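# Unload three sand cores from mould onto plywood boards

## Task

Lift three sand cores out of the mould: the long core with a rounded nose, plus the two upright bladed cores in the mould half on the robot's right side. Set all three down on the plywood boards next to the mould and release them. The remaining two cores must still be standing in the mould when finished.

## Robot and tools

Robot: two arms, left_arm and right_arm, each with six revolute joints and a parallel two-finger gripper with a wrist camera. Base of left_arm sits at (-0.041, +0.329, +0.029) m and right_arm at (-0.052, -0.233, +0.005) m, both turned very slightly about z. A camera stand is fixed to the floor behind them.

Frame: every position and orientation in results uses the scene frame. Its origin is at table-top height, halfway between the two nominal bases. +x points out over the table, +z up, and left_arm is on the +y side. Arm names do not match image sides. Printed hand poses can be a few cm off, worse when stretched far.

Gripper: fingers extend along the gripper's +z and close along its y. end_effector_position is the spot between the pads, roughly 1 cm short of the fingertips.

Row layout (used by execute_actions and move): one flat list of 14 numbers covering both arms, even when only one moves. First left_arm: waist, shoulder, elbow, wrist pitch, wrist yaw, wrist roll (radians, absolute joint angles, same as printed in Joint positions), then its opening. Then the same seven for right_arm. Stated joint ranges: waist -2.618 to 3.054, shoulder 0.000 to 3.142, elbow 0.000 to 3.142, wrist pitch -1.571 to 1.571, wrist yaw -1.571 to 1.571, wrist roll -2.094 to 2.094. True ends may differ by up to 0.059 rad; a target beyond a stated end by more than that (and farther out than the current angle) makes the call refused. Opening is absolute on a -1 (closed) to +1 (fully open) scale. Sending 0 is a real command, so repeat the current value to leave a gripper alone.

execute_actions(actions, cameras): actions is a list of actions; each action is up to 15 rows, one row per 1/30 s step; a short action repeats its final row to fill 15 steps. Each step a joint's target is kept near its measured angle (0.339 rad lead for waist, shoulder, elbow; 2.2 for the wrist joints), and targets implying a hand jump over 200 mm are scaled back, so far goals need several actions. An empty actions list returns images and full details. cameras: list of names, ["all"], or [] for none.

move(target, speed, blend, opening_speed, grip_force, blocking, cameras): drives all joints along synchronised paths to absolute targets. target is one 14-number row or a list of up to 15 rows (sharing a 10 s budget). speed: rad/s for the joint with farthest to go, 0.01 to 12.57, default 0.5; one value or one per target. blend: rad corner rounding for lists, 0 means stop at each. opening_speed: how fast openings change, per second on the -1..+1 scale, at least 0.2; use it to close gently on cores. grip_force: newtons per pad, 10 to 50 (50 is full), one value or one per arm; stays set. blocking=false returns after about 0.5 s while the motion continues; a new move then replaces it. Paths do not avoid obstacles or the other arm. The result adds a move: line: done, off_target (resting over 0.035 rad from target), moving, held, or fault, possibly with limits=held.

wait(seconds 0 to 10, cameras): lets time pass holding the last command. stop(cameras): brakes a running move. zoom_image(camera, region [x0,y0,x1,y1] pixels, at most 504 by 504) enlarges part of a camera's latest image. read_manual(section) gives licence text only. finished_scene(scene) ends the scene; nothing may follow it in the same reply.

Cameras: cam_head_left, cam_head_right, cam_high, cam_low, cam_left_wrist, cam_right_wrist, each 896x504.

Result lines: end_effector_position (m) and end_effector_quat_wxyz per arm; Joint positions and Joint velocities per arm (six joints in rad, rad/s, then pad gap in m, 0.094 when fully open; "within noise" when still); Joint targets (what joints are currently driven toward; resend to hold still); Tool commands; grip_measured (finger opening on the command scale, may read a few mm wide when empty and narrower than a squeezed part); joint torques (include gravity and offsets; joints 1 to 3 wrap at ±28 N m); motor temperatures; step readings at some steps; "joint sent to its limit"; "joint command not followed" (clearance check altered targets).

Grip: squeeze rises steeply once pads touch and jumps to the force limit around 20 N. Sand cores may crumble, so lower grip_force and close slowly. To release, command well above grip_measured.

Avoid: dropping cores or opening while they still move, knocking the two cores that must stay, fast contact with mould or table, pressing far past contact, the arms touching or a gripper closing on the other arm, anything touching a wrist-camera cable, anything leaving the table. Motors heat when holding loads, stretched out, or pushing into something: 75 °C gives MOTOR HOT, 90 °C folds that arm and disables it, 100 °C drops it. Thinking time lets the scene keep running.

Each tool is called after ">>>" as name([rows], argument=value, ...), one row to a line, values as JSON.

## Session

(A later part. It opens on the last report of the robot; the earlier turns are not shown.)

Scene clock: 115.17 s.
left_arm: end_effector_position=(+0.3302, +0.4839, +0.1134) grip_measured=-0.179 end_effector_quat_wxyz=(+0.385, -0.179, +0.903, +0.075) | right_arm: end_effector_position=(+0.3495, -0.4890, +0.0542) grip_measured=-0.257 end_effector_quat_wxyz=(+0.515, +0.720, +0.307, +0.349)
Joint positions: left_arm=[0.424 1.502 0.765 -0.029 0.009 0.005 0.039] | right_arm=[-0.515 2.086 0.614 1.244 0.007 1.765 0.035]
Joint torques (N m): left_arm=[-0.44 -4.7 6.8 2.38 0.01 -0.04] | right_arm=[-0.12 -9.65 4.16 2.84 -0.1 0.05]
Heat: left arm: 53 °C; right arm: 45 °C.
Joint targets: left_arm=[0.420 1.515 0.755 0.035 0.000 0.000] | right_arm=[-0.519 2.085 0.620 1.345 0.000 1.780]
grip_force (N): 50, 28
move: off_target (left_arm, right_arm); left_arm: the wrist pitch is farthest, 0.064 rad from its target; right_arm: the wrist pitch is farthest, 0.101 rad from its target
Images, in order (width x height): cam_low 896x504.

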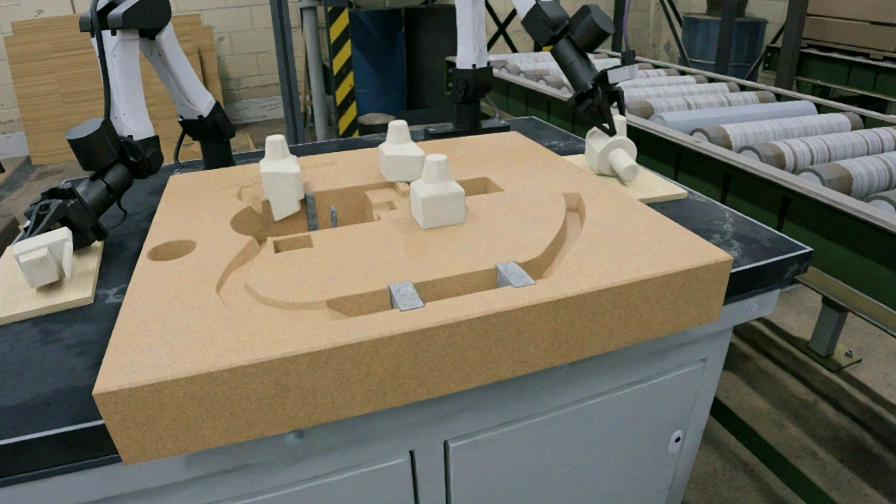

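>>> move([
  [0.42,1.51,0.76,0.03,0,0,0.1, -0.519,2.103,0.618,1.355,0,1.78,-0.7],
], speed=0.1, opening_speed=0.5, cameras=["cam_low","cam_left_wrist","cam_head_left"])

>>> zoom_image(camera="cam_low", region=[0, 200, 120, 310])

>>> zoom_image(camera="cam_low", region=[540, 50, 720, 230])

Scene clock: 124.30 s.
left_arm: end_effector_position=(+0.3370, +0.4873, +0.1216) grip_measured=+0.099 end_effector_quat_wxyz=(+0.404, -0.177, +0.894, +0.080) | right_arm: end_effector_position=(+0.3492, -0.4888, +0.0499) grip_measured=-0.257 end_effector_quat_wxyz=(+0.514, +0.721, +0.308, +0.348)
Joint positions: left_arm=[0.424 1.502 0.765 0.016 0.006 0.005 0.052] | right_arm=[-0.515 2.102 0.614 1.256 0.007 1.765 0.035]
Joint torques (N m): left_arm=[-0.44 -5.22 7.32 1.95 0.02 -0.03] | right_arm=[-0.16 -9.57 4.05 2.8 -0.11 0.06]
Motor temperatures (°C): left_arm=[23 50 45 41 22 22 27] | right_arm=[25 42 37 46 21 24 23]
Heat: left arm: 50 °C; right arm: 46 °C.
Joint targets: left_arm=[0.420 1.510 0.760 0.030 0.000 0.000] | right_arm=[-0.519 2.103 0.618 1.355 0.000 1.780]
grip_force (N): 50, 28
move: off_target (right_arm); right_arm: the wrist pitch is farthest, 0.099 rad from its target
Images, in order (width x height): cam_head_left 896x504, cam_low 896x504, cam_left_wrist 896x504.

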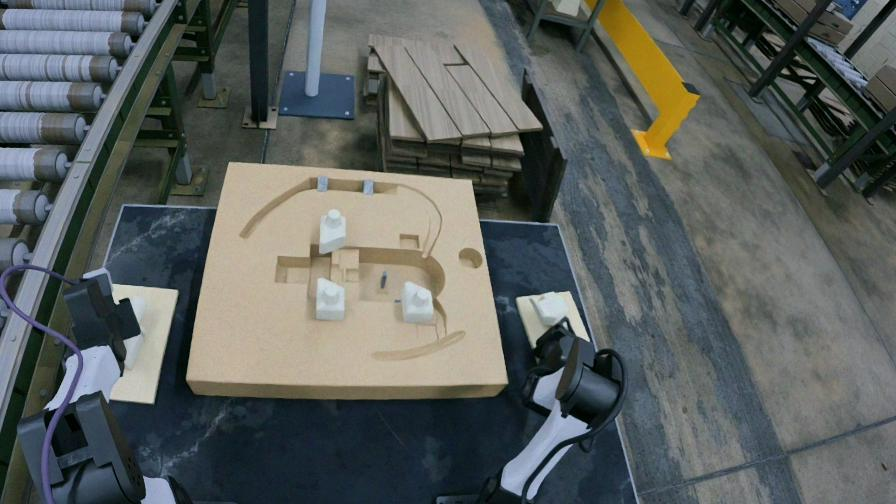

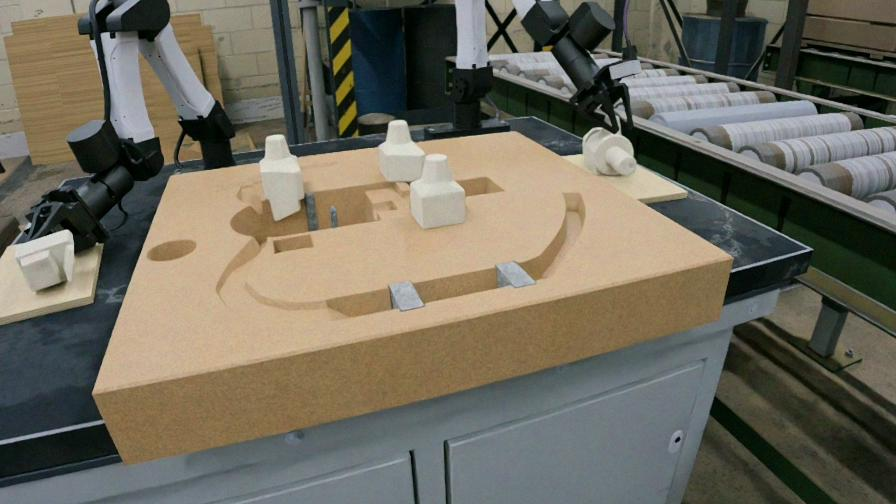

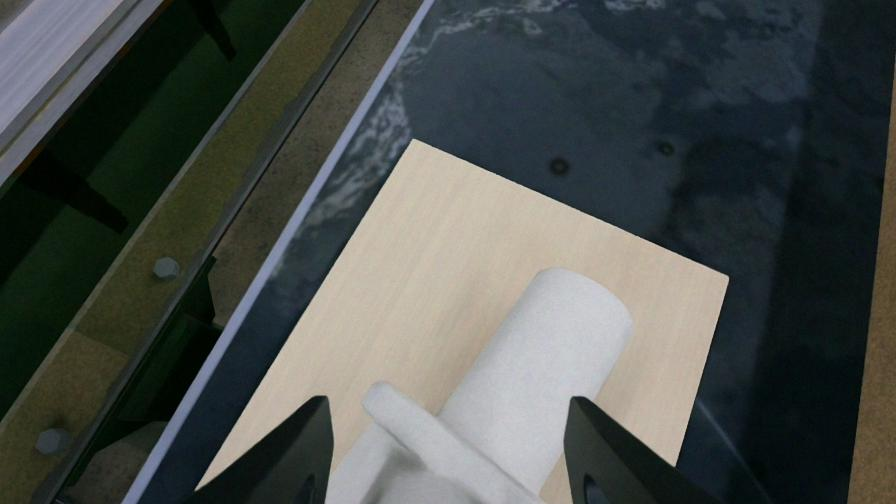

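Scaled by 4.200 from the camera's 896x504 image, which has a finer 1280x720 frame.

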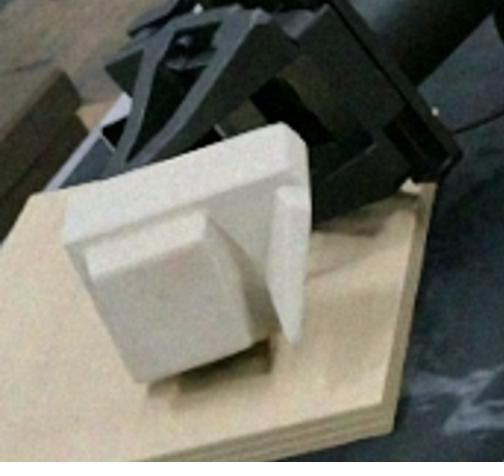

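Scaled by 2.800 from the camera's 896x504 image, which has a finer 1280x720 frame.

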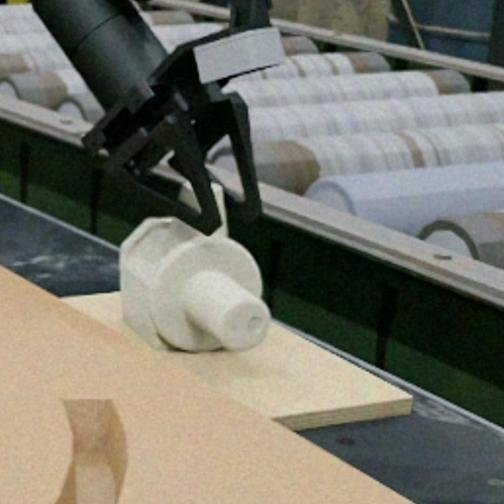

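>>> move([
  [0.42,1.43,0.95,-0.2,0,0,0.1, -0.519,2.113,0.616,1.36,0,1.78,-0.7],
  [0.42,1.38,1.15,-0.42,0,0,0.1, -0.519,2.113,0.616,1.36,0,1.78,-0.05],
], speed=[0.15,0.5], opening_speed=0.25, cameras=["cam_low","cam_head_right"])

>>> zoom_image(camera="cam_low", region=[0, 200, 120, 310])

>>> zoom_image(camera="cam_head_right", region=[520, 250, 680, 420])

Scene clock: 137.60 s.
left_arm: end_effector_position=(+0.3448, +0.4906, +0.2410) grip_measured=+0.099 end_effector_quat_wxyz=(+0.425, -0.175, +0.884, +0.085) | right_arm: end_effector_position=(+0.3512, -0.4898, +0.0593) grip_measured=-0.052 end_effector_quat_wxyz=(+0.527, +0.709, +0.301, +0.360)
Joint positions: left_arm=[0.424 1.39 1.126 -0.409 0.006 0.005 0.052] | right_arm=[-0.515 2.11 0.614 1.308 0.005 1.77 0.045]
Joint torques (N m): left_arm=[-0.47 -6.37 10.84 1.76 0.02 -0.03] | right_arm=[-0.14 -9.25 3.67 2.38 -0.08 -0.02]
Heat: left arm: 48 °C; right arm: 49 °C.
Joint targets: left_arm=[0.420 1.380 1.150 -0.420 0.000 0.000] | right_arm=[-0.519 2.113 0.616 1.360 0.000 1.780]
grip_force (N): 50, 28
move: off_target (right_arm); target 2's new numbers were sent with right_arm's wrist pitch 0.089 rad from that target; right_arm: the wrist pitch is farthest, 0.052 rad from its target
Images, in order (width x height): cam_head_right 896x504, cam_low 896x504.

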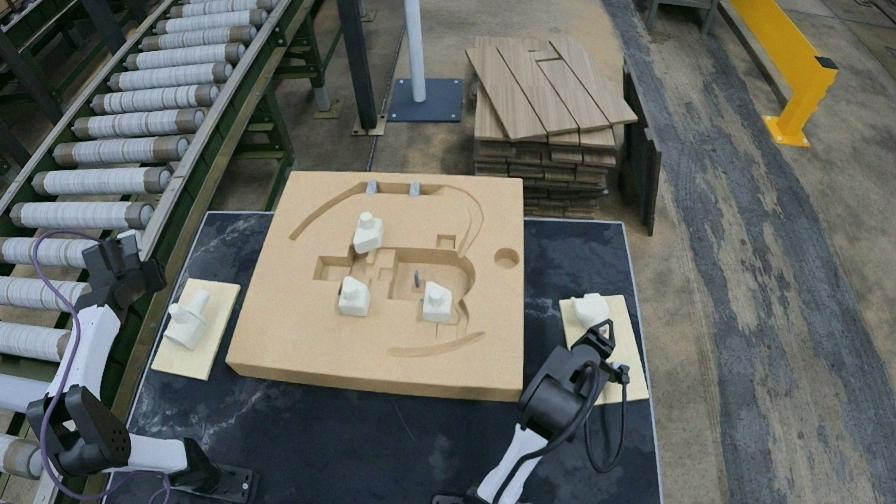

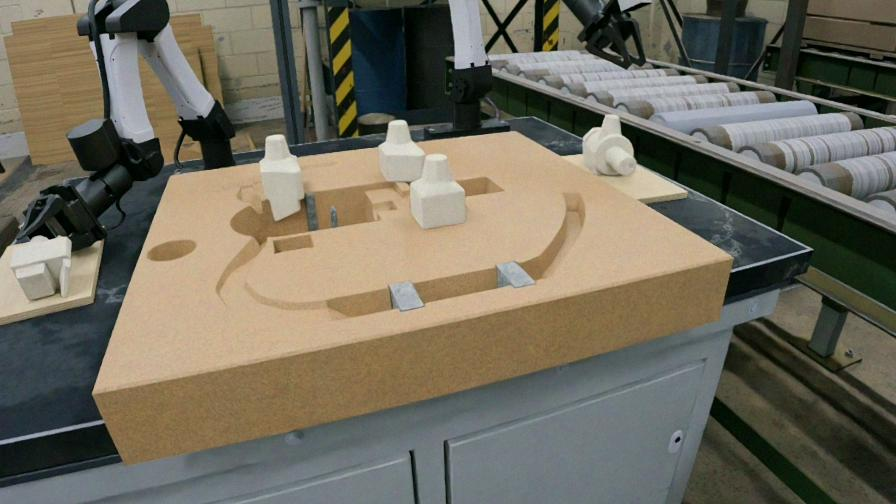

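Scaled by 4.200 from the camera's 896x504 image, which has a finer 1280x720 frame.

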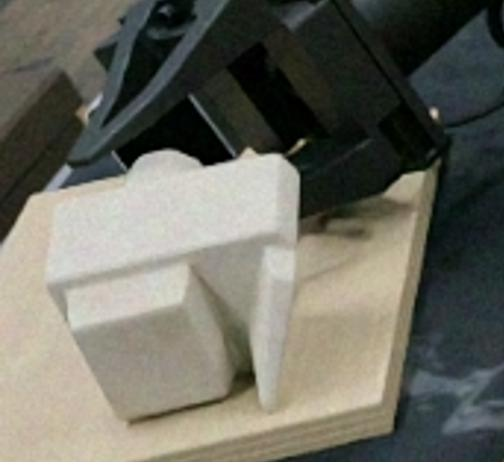

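Scaled by 2.965 from the camera's 896x504 image, which has a finer 1280x720 frame.

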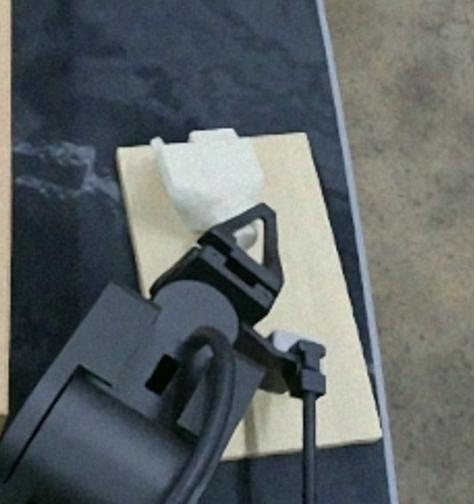

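>>> move([
  [0.42,1.30,1.15,-0.5,0,0,0.1, -0.519,2.113,0.616,1.28,0,1.78,-0.05],
  [0.35,1.2,1.1,-0.6,0,0,0.1, -0.66,2.113,0.616,1.28,0,1.78,-0.05],
], speed=[0.15,0.25], cameras=["cam_low","cam_head_right"])

>>> zoom_image(camera="cam_low", region=[0, 200, 120, 310])

>>> zoom_image(camera="cam_head_right", region=[520, 250, 680, 420])

Scene clock: 146.10 s.
left_arm: end_effector_position=(+0.3086, +0.4476, +0.2705) grip_measured=+0.099 end_effector_quat_wxyz=(+0.425, -0.145, +0.891, +0.069) | right_arm: end_effector_position=(+0.3101, -0.5422, +0.0501) grip_measured=-0.052 end_effector_quat_wxyz=(+0.537, +0.739, +0.255, +0.317)
Joint positions: left_arm=[0.355 1.211 1.119 -0.588 0.006 0.005 0.052] | right_arm=[-0.658 2.11 0.614 1.27 -0.003 1.772 0.045]
Joint torques (N m): left_arm=[-0.58 -4.88 6.76 1.76 0.02 -0.04] | right_arm=[0.1 -9.18 3.77 1.98 0.05 -0.04]
Heat: left arm: 47 °C; right arm: 47 °C.
Joint targets: left_arm=[0.350 1.200 1.100 -0.600 0.000 0.000] | right_arm=[-0.660 2.113 0.616 1.280 0.000 1.780]
grip_force (N): 50, 28
move: done
Images, in order (width x height): cam_head_right 896x504, cam_low 896x504.

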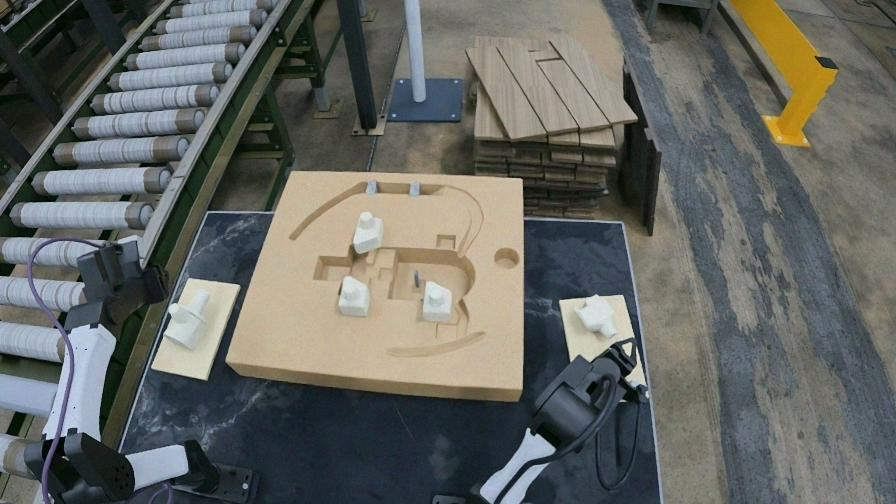

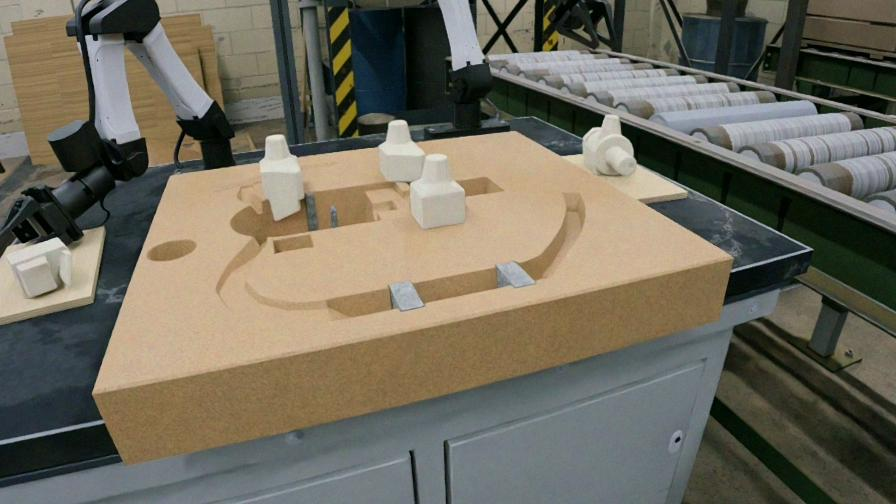

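Scaled by 4.200 from the camera's 896x504 image, which has a finer 1280x720 frame.

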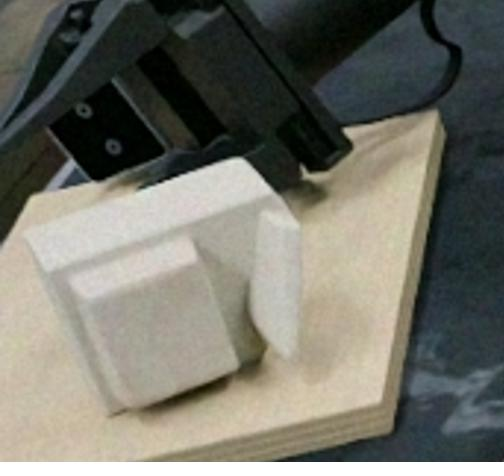

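Scaled by 2.965 from the camera's 896x504 image, which has a finer 1280x720 frame.

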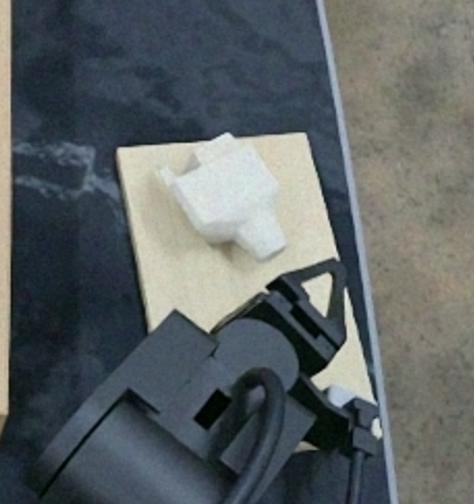

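>>> move([
  [0.35,1.2,1.1,-0.6,0,0,0.1, -0.68,1.75,0.6,0.95,0,1.78,-0.05],
  [0.35,1.2,1.1,-0.6,0,0,0.1, -0.3,1.3,1.0,0.0,0.2,1.0,-0.05],
  [0.35,1.2,1.1,-0.6,0,0,0.1, 0.52,1.685,1.51,-0.785,0.55,0.66,0.4],
], speed=[0.4,0.8,0.8], blend=[0.1,0.2,0], grip_force=[50,50], cameras=["cam_right_wrist","cam_head_right"])

>>> zoom_image(camera="cam_head_right", region=[520, 250, 680, 420])

Scene clock: 158.77 s.
left_arm: end_effector_position=(+0.3085, +0.4476, +0.2705) grip_measured=+0.099 end_effector_quat_wxyz=(+0.425, -0.145, +0.891, +0.069) | right_arm: end_effector_position=(+0.3676, -0.1186, +0.2092) grip_measured=+0.398 end_effector_quat_wxyz=(+0.378, +0.169, +0.909, -0.059)
Joint positions: left_arm=[0.355 1.211 1.119 -0.588 0.006 0.005 0.052] | right_arm=[0.524 1.673 1.481 -0.777 0.538 0.67 0.066]
Joint torques (N m): left_arm=[-0.47 -4.85 6.82 1.74 0.02 -0.06] | right_arm=[-0.03 -7.82 8.79 1.17 0.4 -0.15]
Motor temperatures (°C): left_arm=[23 45 46 39 22 22 26] | right_arm=[25 40 35 45 21 24 22]
Heat: left arm: 46 °C; right arm: 45 °C.
Joint targets: left_arm=[0.350 1.200 1.100 -0.600 0.000 0.000] | right_arm=[0.520 1.685 1.510 -0.785 0.550 0.660]
move: done
Images, in order (width x height): cam_head_right 896x504, cam_right_wrist 896x504.

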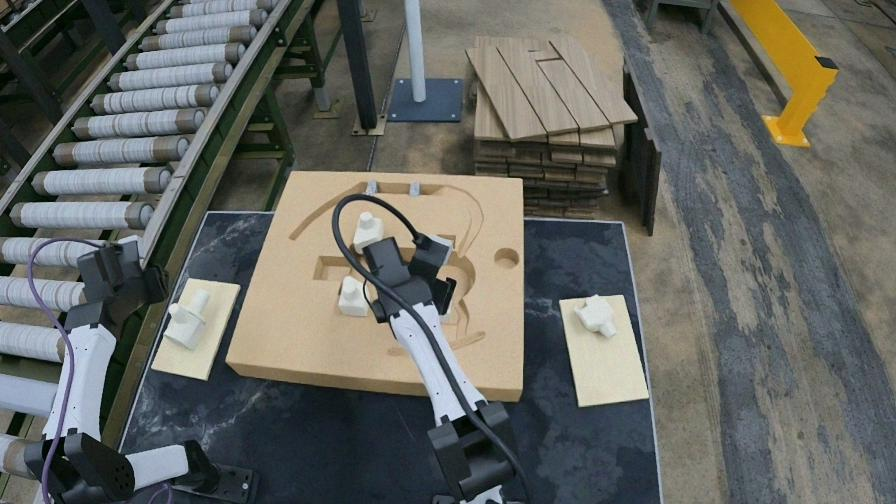

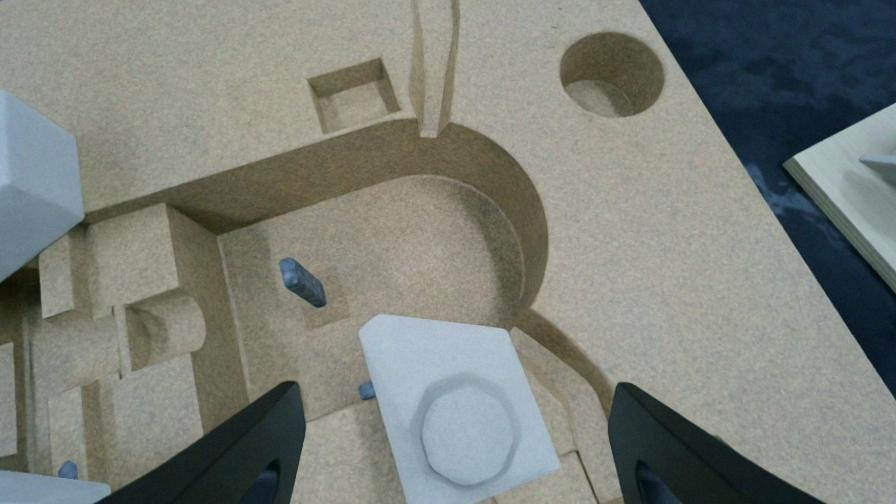

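Scaled by 2.965 from the camera's 896x504 image, which has a finer 1280x720 frame.

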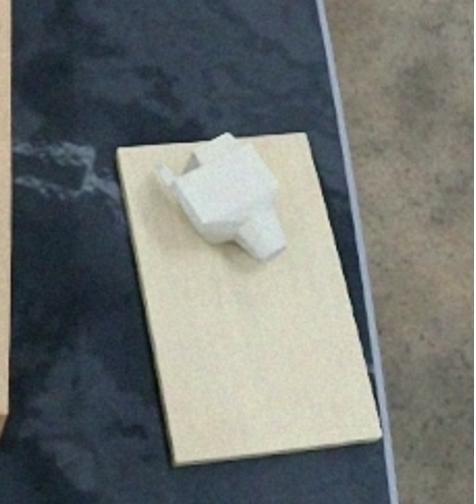

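>>> move([
  [0.35,1.2,1.1,-0.6,0,0,0.1, 0.511,1.695,1.305,-0.56,0.55,0.66,0.4],
  [0.35,1.2,1.1,-0.6,0,0,0.1, 0.511,1.695,1.305,-0.56,0.55,0.66,-0.7],
], speed=0.4, opening_speed=1.0, cameras=["cam_right_wrist"])

Scene clock: 169.00 s.
left_arm: end_effector_position=(+0.3085, +0.4476, +0.2705) grip_measured=+0.099 end_effector_quat_wxyz=(+0.425, -0.145, +0.891, +0.069) | right_arm: end_effector_position=(+0.3723, -0.1222, +0.1654) grip_measured=-0.407 end_effector_quat_wxyz=(+0.384, +0.176, +0.904, -0.060)
Joint positions: left_arm=[0.355 1.211 1.119 -0.588 0.006 0.005 0.052] | right_arm=[0.514 1.685 1.311 -0.581 0.546 0.67 0.028]
Joint torques (N m): left_arm=[-0.46 -4.88 6.78 1.77 0.02 -0.07] | right_arm=[0.03 -8.13 6.04 1.49 0.3 -0.18]
Heat: left arm: 45 °C; right arm: 42 °C.
Joint targets: left_arm=[0.350 1.200 1.100 -0.600 0.000 0.000] | right_arm=[0.511 1.695 1.305 -0.560 0.550 0.660]
move: done
Images, in order (width x height): cam_right_wrist 896x504.

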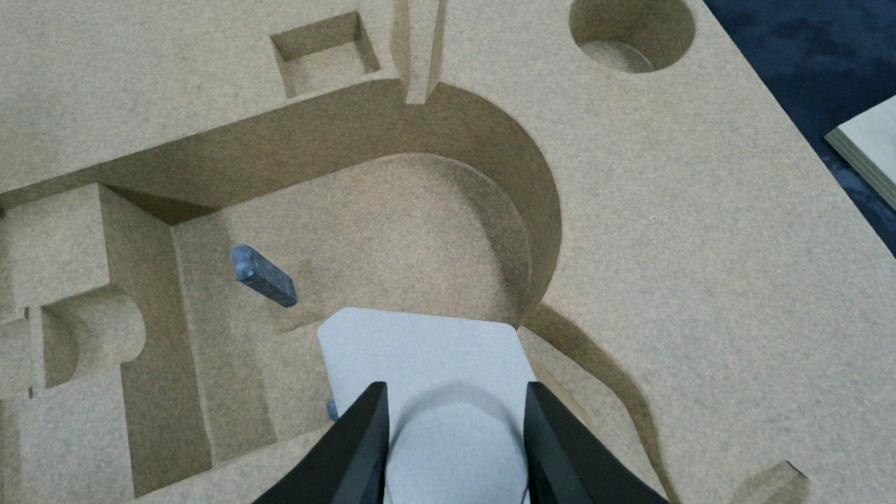

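>>> move([
  [0.35,1.2,1.1,-0.6,0,0,0.1, 0.511,1.695,1.305,-0.56,0.55,0.66,-0.1],
  [0.35,1.2,1.1,-0.6,0,0,0.1, 0.511,1.70,1.252,-0.505,0.55,0.66,-0.1],
  [0.35,1.2,1.1,-0.6,0,0,0.1, 0.511,1.70,1.252,-0.505,0.55,0.66,-0.7],
], speed=0.3, opening_speed=1.2, cameras=["cam_right_wrist"])

Scene clock: 177.07 s.
left_arm: end_effector_position=(+0.3085, +0.4476, +0.2705) grip_measured=+0.099 end_effector_quat_wxyz=(+0.425, -0.145, +0.891, +0.069) | right_arm: end_effector_position=(+0.3712, -0.1228, +0.1531) grip_measured=-0.309 end_effector_quat_wxyz=(+0.386, +0.176, +0.904, -0.059)
Joint positions: left_arm=[0.355 1.211 1.119 -0.588 0.006 0.005 0.052] | right_arm=[0.514 1.685 1.26 -0.525 0.546 0.669 0.032]
Joint torques (N m): left_arm=[-0.57 -4.83 6.87 1.73 0.03 -0.04] | right_arm=[0.13 -7.51 5.94 1.43 0.31 -0.15]
Heat: left arm: 45 °C; right arm: 42 °C.
Joint targets: left_arm=[0.350 1.200 1.100 -0.600 0.000 0.000] | right_arm=[0.511 1.700 1.252 -0.505 0.550 0.660]
move: done
Images, in order (width x height): cam_right_wrist 896x504.

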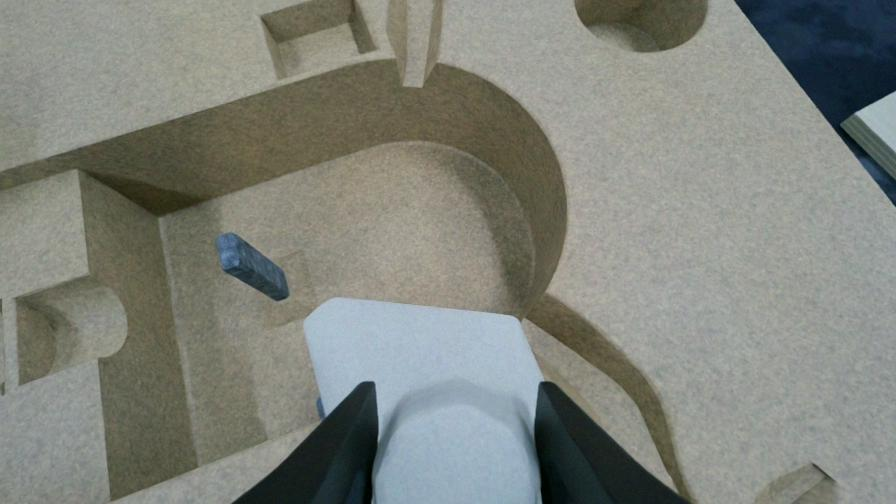

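>>> move([
  [0.3,1.1,1.0,-0.6,0,0,0.1, 0.511,1.695,1.53,-0.77,0.55,0.66,-0.7],
  [0.2,1.0,0.9,-0.6,0,0,0.5, 0.511,1.725,1.785,-0.965,0.55,0.66,-0.7],
  [0.2,1.0,0.9,-0.6,0,0,0.5, -0.3,1.6,1.65,-0.7,0.35,0.9,-0.7],
  [0.2,1.0,0.9,-0.6,0,0,0.5, -0.598,1.21,0.375,0.64,0,1.909,-0.7],
], speed=[0.25,0.3,0.8,0.8], blend=[0.05,0.05,0.2,0], cameras=["cam_low","cam_head_right","cam_head_left"])

>>> zoom_image(camera="cam_low", region=[0, 100, 140, 330])

>>> zoom_image(camera="cam_head_right", region=[520, 250, 680, 420])

Scene clock: 211.80 s.
left_arm: end_effector_position=(+0.2753, +0.3854, +0.2467) grip_measured=+0.498 end_effector_quat_wxyz=(+0.428, -0.078, +0.900, +0.037) | right_arm: end_effector_position=(+0.2449, -0.4569, +0.1352) grip_measured=-0.309 end_effector_quat_wxyz=(+0.470, +0.780, +0.242, +0.335)
Joint positions: left_arm=[0.205 1.01 0.919 -0.592 0.006 0.005 0.07] | right_arm=[-0.593 1.243 0.364 0.539 0.008 1.892 0.032]
Joint torques (N m): left_arm=[-0.55 -3.29 6.78 1.77 0.03 -0.03] | right_arm=[-0.29 -7.32 6.94 2.79 -0.1 0.02]
Heat: left arm: 43 °C; right arm: 42 °C.
Joint targets: left_arm=[0.200 1.000 0.900 -0.600 0.000 0.000] | right_arm=[-0.598 1.210 0.375 0.640 0.000 1.909]
move: off_target (right_arm); blend cut to 0 rad at target 2; right_arm: the wrist pitch is farthest, 0.101 rad from its target
Images, in order (width x height): cam_head_left 896x504, cam_head_right 896x504, cam_low 896x504.

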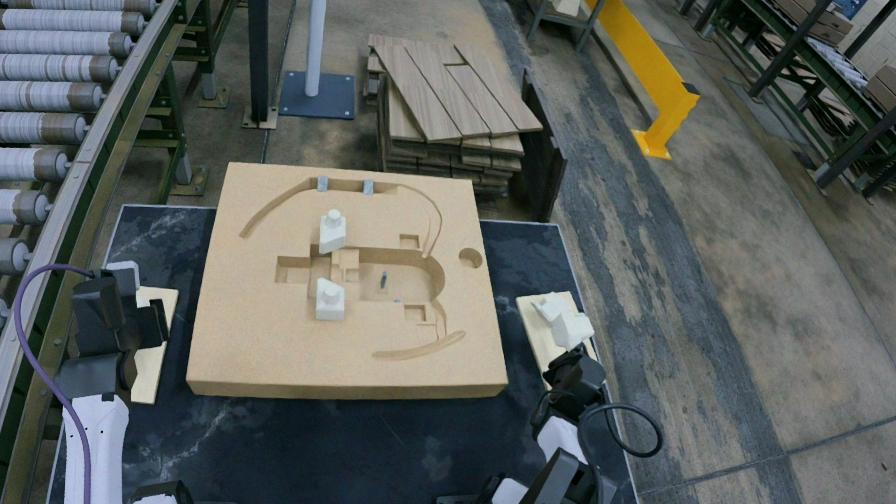

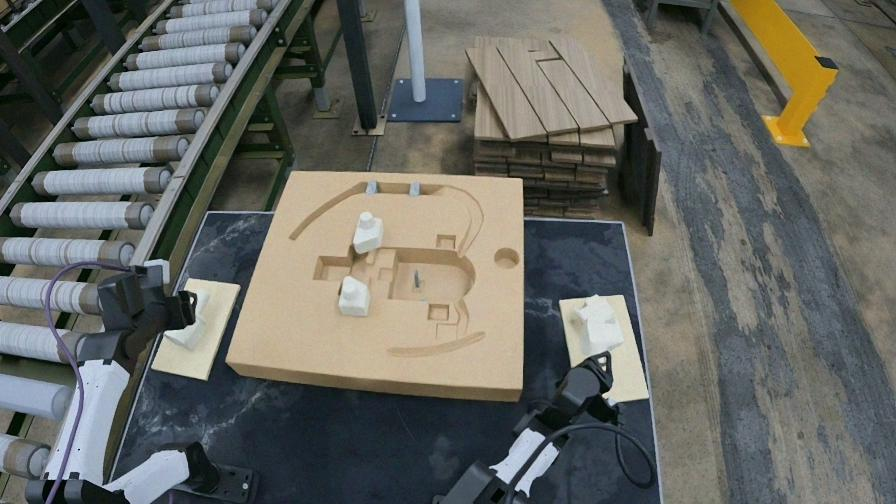

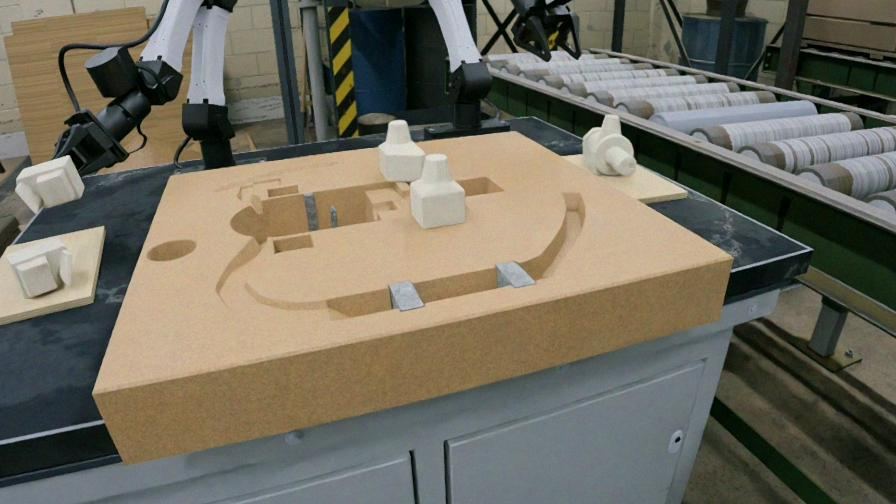

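Scaled by 2.191 from the camera's 896x504 image, which has a finer 1280x720 frame.

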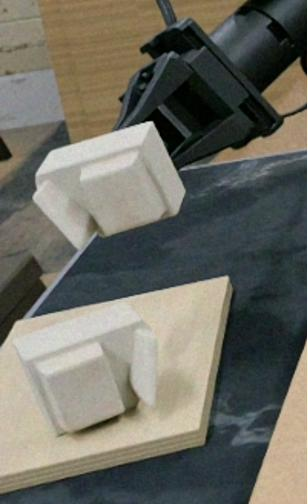

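Scaled by 2.965 from the camera's 896x504 image, which has a finer 1280x720 frame.

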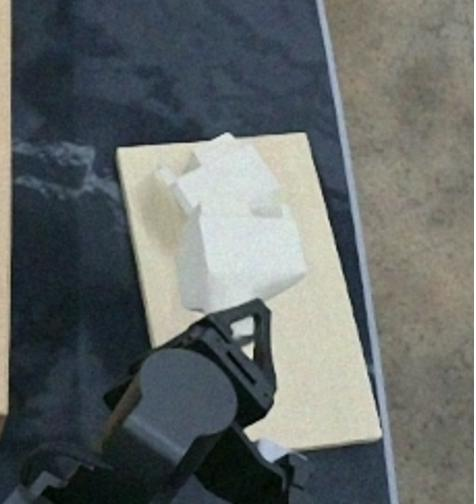

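>>> move([
  [0.2,1.0,0.9,-0.6,0,0,0.5, -0.637,1.13,0.235,0.70,0,1.909,-0.7],
  [0.2,1.0,0.9,-0.6,0,0,0.5, -0.637,1.515,0.125,1.18,0,1.909,-0.7],
], speed=[0.3,0.25], grip_force=[50,28], cameras=["cam_low","cam_head_right","cam_head_left"])

>>> zoom_image(camera="cam_low", region=[0, 150, 140, 330])

>>> zoom_image(camera="cam_head_right", region=[520, 250, 680, 420])

>>> zoom_image(camera="cam_head_left", region=[480, 250, 640, 420])

Scene clock: 234.03 s.
left_arm: end_effector_position=(+0.2753, +0.3854, +0.2467) grip_measured=+0.498 end_effector_quat_wxyz=(+0.428, -0.078, +0.900, +0.037) | right_arm: end_effector_position=(+0.2139, -0.4499, +0.0734) grip_measured=-0.296 end_effector_quat_wxyz=(+0.482, +0.779, +0.224, +0.332)
Joint positions: left_arm=[0.205 1.01 0.919 -0.592 0.006 0.005 0.07] | right_arm=[-0.631 1.517 0.119 1.079 0.006 1.896 0.033]
Joint torques (N m): left_arm=[-0.55 -3.29 6.83 1.78 0.02 -0.04] | right_arm=[-0.16 -4.41 4.49 2.77 -0.1 0.04]
Motor temperatures (°C): left_arm=[23 40 41 40 22 22 25] | right_arm=[25 38 36 53 21 24 24]
Heat: left arm: 41 °C; right arm: 53 °C.
Joint targets: left_arm=[0.200 1.000 0.900 -0.600 0.000 0.000] | right_arm=[-0.637 1.515 0.125 1.180 0.000 1.909]
grip_force (N): 50, 28
move: off_target (right_arm); right_arm: the wrist pitch is farthest, 0.101 rad from its target
Images, in order (width x height): cam_head_left 896x504, cam_head_right 896x504, cam_low 896x504.

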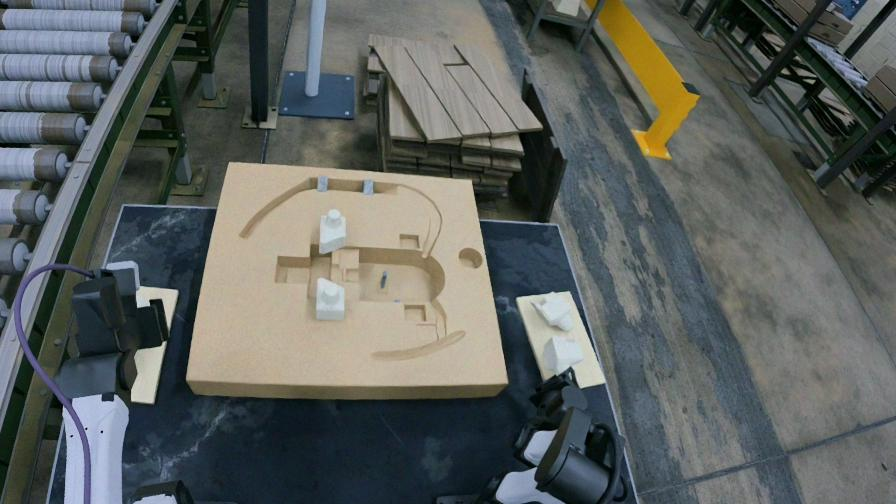

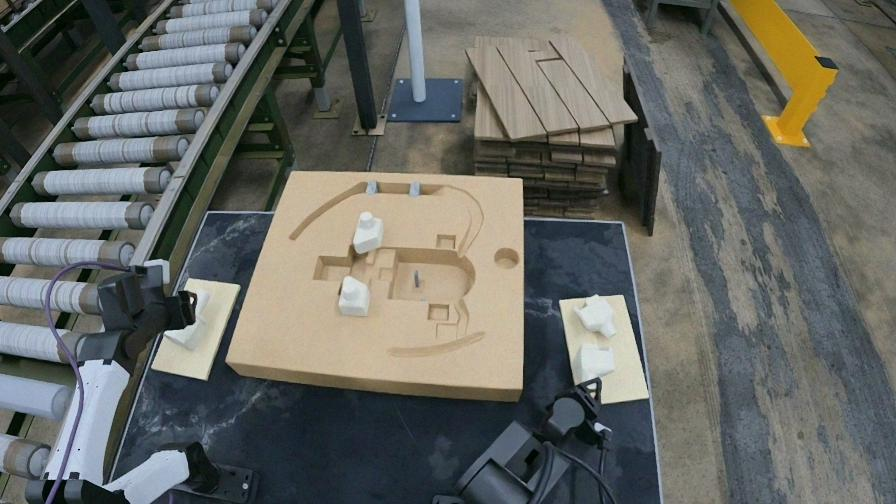

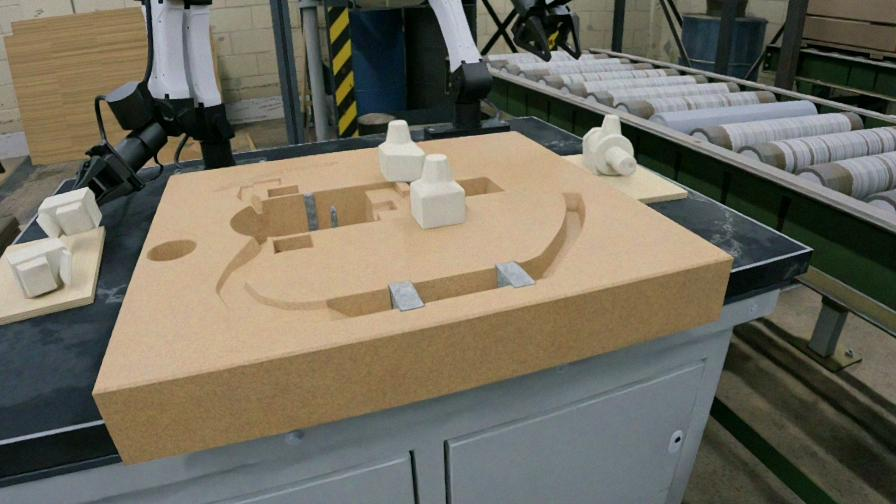

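Scaled by 2.800 from the camera's 896x504 image, which has a finer 1280x720 frame.

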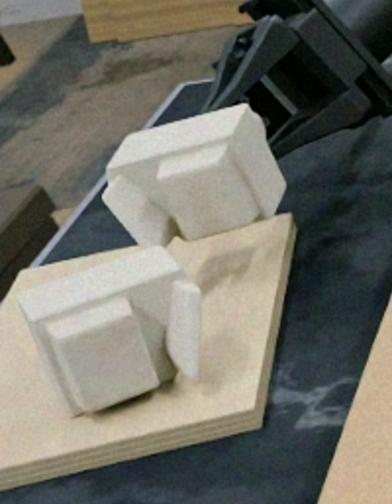

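Scaled by 2.965 from the camera's 896x504 image, which has a finer 1280x720 frame.

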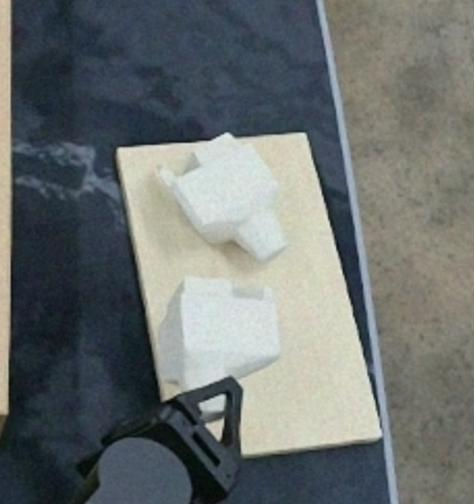

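Scaled by 2.965 from the camera's 896x504 image, which has a finer 1280x720 frame.

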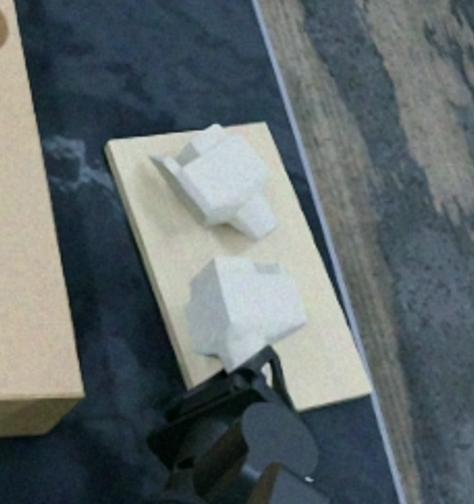

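>>> move([
  [0.2,1.0,0.9,-0.6,0,0,0.5, -0.675,1.515,0.125,1.18,0,1.909,-0.7],
  [0.2,1.0,0.9,-0.6,0,0,0.5, -0.675,1.715,0.108,1.39,0,1.909,-0.7],
], speed=[0.2,0.12], cameras=["cam_low","cam_head_right"])

>>> zoom_image(camera="cam_low", region=[0, 150, 140, 330])

>>> zoom_image(camera="cam_head_right", region=[520, 250, 680, 420])

Scene clock: 243.43 s.
left_arm: end_effector_position=(+0.2753, +0.3854, +0.2467) grip_measured=+0.498 end_effector_quat_wxyz=(+0.428, -0.078, +0.900, +0.037) | right_arm: end_effector_position=(+0.2063, -0.4603, +0.0547) grip_measured=-0.296 end_effector_quat_wxyz=(+0.488, +0.783, +0.210, +0.323)
Joint positions: left_arm=[0.205 1.01 0.919 -0.592 0.006 0.005 0.07] | right_arm=[-0.67 1.716 0.104 1.292 0.005 1.896 0.033]
Joint torques (N m): left_arm=[-0.58 -3.22 6.8 1.78 0.03 -0.06] | right_arm=[-0.24 -5.03 3.44 2.75 -0.02 0.04]
Heat: left arm: 41 °C; right arm: 54 °C.
Joint targets: left_arm=[0.200 1.000 0.900 -0.600 0.000 0.000] | right_arm=[-0.675 1.715 0.108 1.390 0.000 1.909]
grip_force (N): 50, 28
move: off_target (right_arm); right_arm: the wrist pitch is farthest, 0.098 rad from its target
Images, in order (width x height): cam_head_right 896x504, cam_low 896x504.

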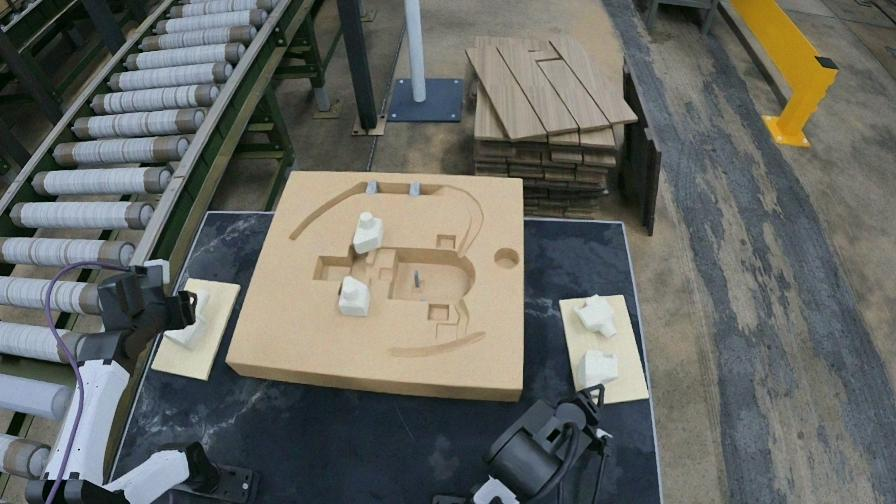

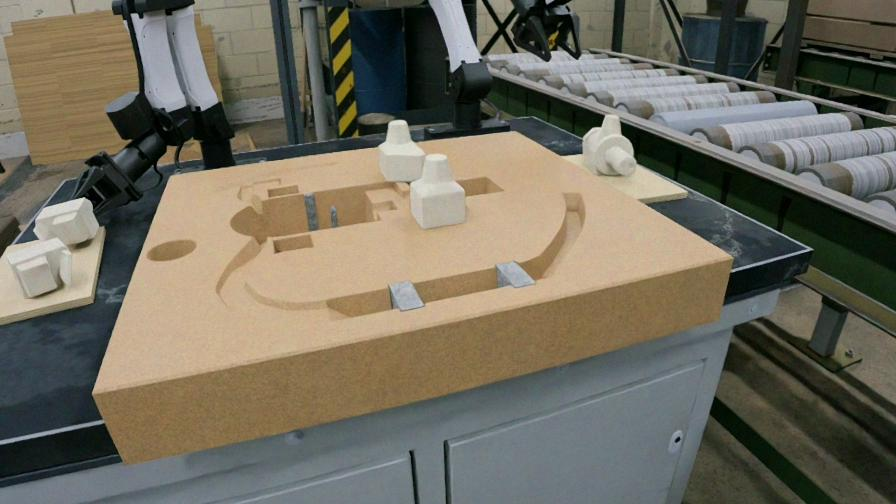

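Scaled by 2.800 from the camera's 896x504 image, which has a finer 1280x720 frame.

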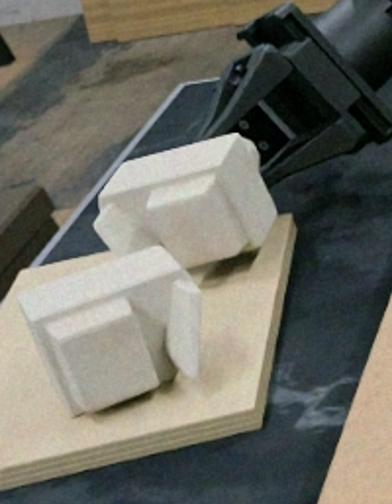

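Scaled by 2.965 from the camera's 896x504 image, which has a finer 1280x720 frame.

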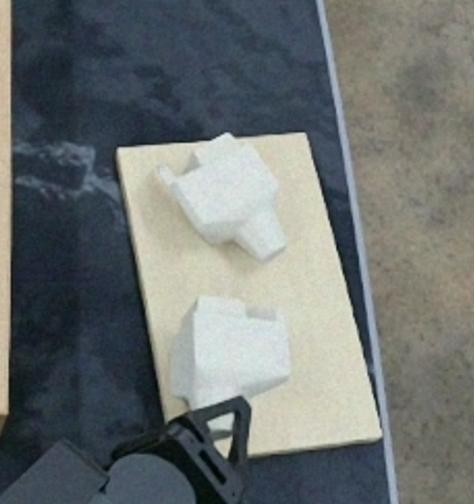

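>>> move([
  [0.2,1.0,0.9,-0.6,0,0,0.5, -0.70,1.715,0.108,1.39,0,1.909,-0.7],
  [0.2,1.0,0.9,-0.6,0,0,0.5, -0.70,1.745,0.104,1.42,0,1.909,-0.7],
], speed=[0.2,0.1], cameras=["cam_low","cam_head_right"])

>>> zoom_image(camera="cam_low", region=[0, 150, 140, 330])

>>> zoom_image(camera="cam_head_right", region=[520, 250, 680, 420])

Scene clock: 251.67 s.
left_arm: end_effector_position=(+0.2753, +0.3854, +0.2467) grip_measured=+0.498 end_effector_quat_wxyz=(+0.428, -0.078, +0.900, +0.037) | right_arm: end_effector_position=(+0.2001, -0.4661, +0.0512) grip_measured=-0.296 end_effector_quat_wxyz=(+0.491, +0.786, +0.200, +0.317)
Joint positions: left_arm=[0.205 1.01 0.919 -0.592 0.006 0.005 0.07] | right_arm=[-0.694 1.745 0.101 1.322 0.004 1.896 0.033]
Joint torques (N m): left_arm=[-0.5 -3.28 6.82 1.76 0.03 -0.03] | right_arm=[-0.21 -5.11 3.15 2.76 -0.05 0.03]
Heat: left arm: 41 °C; right arm: 54 °C.
Joint targets: left_arm=[0.200 1.000 0.900 -0.600 0.000 0.000] | right_arm=[-0.700 1.745 0.104 1.420 0.000 1.909]
grip_force (N): 50, 28
move: off_target (right_arm); right_arm: the wrist pitch is farthest, 0.098 rad from its target
Images, in order (width x height): cam_head_right 896x504, cam_low 896x504.

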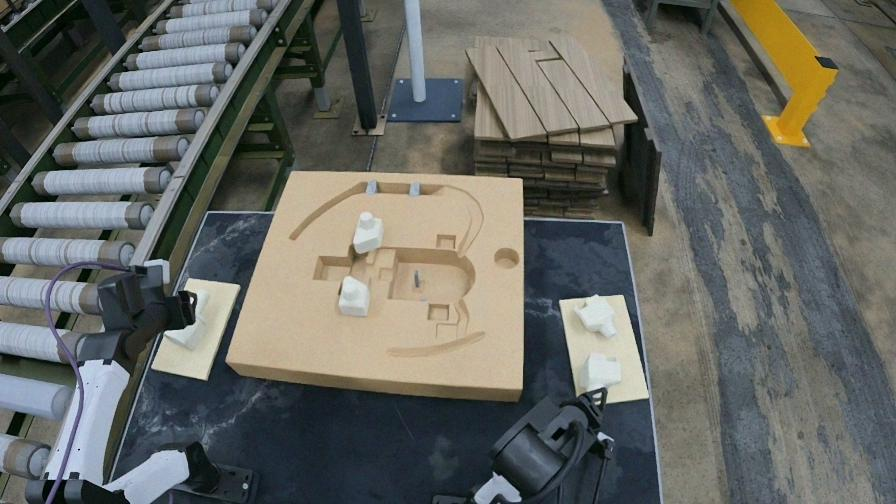

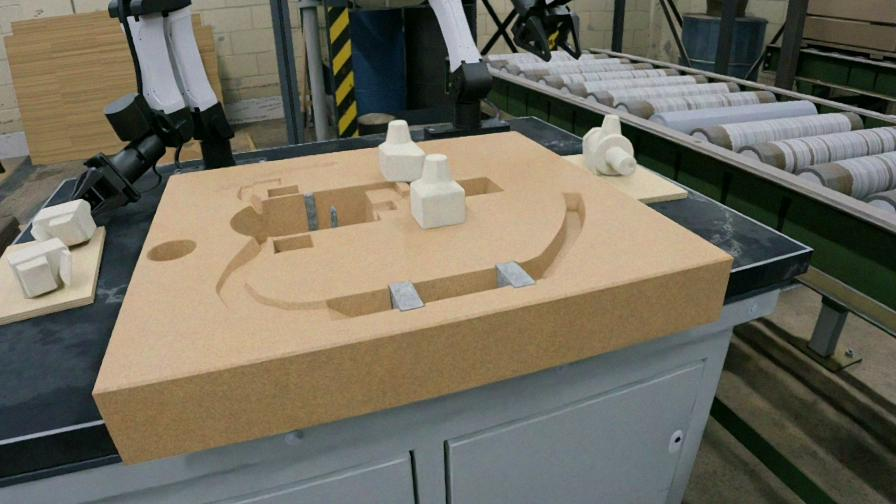

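Scaled by 2.800 from the camera's 896x504 image, which has a finer 1280x720 frame.

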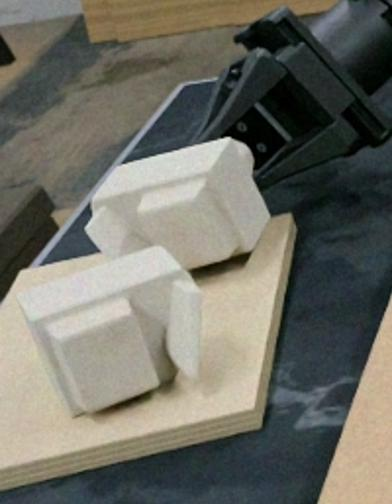

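Scaled by 2.965 from the camera's 896x504 image, which has a finer 1280x720 frame.

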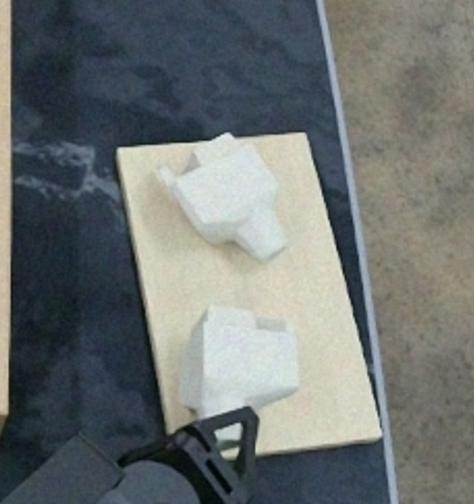

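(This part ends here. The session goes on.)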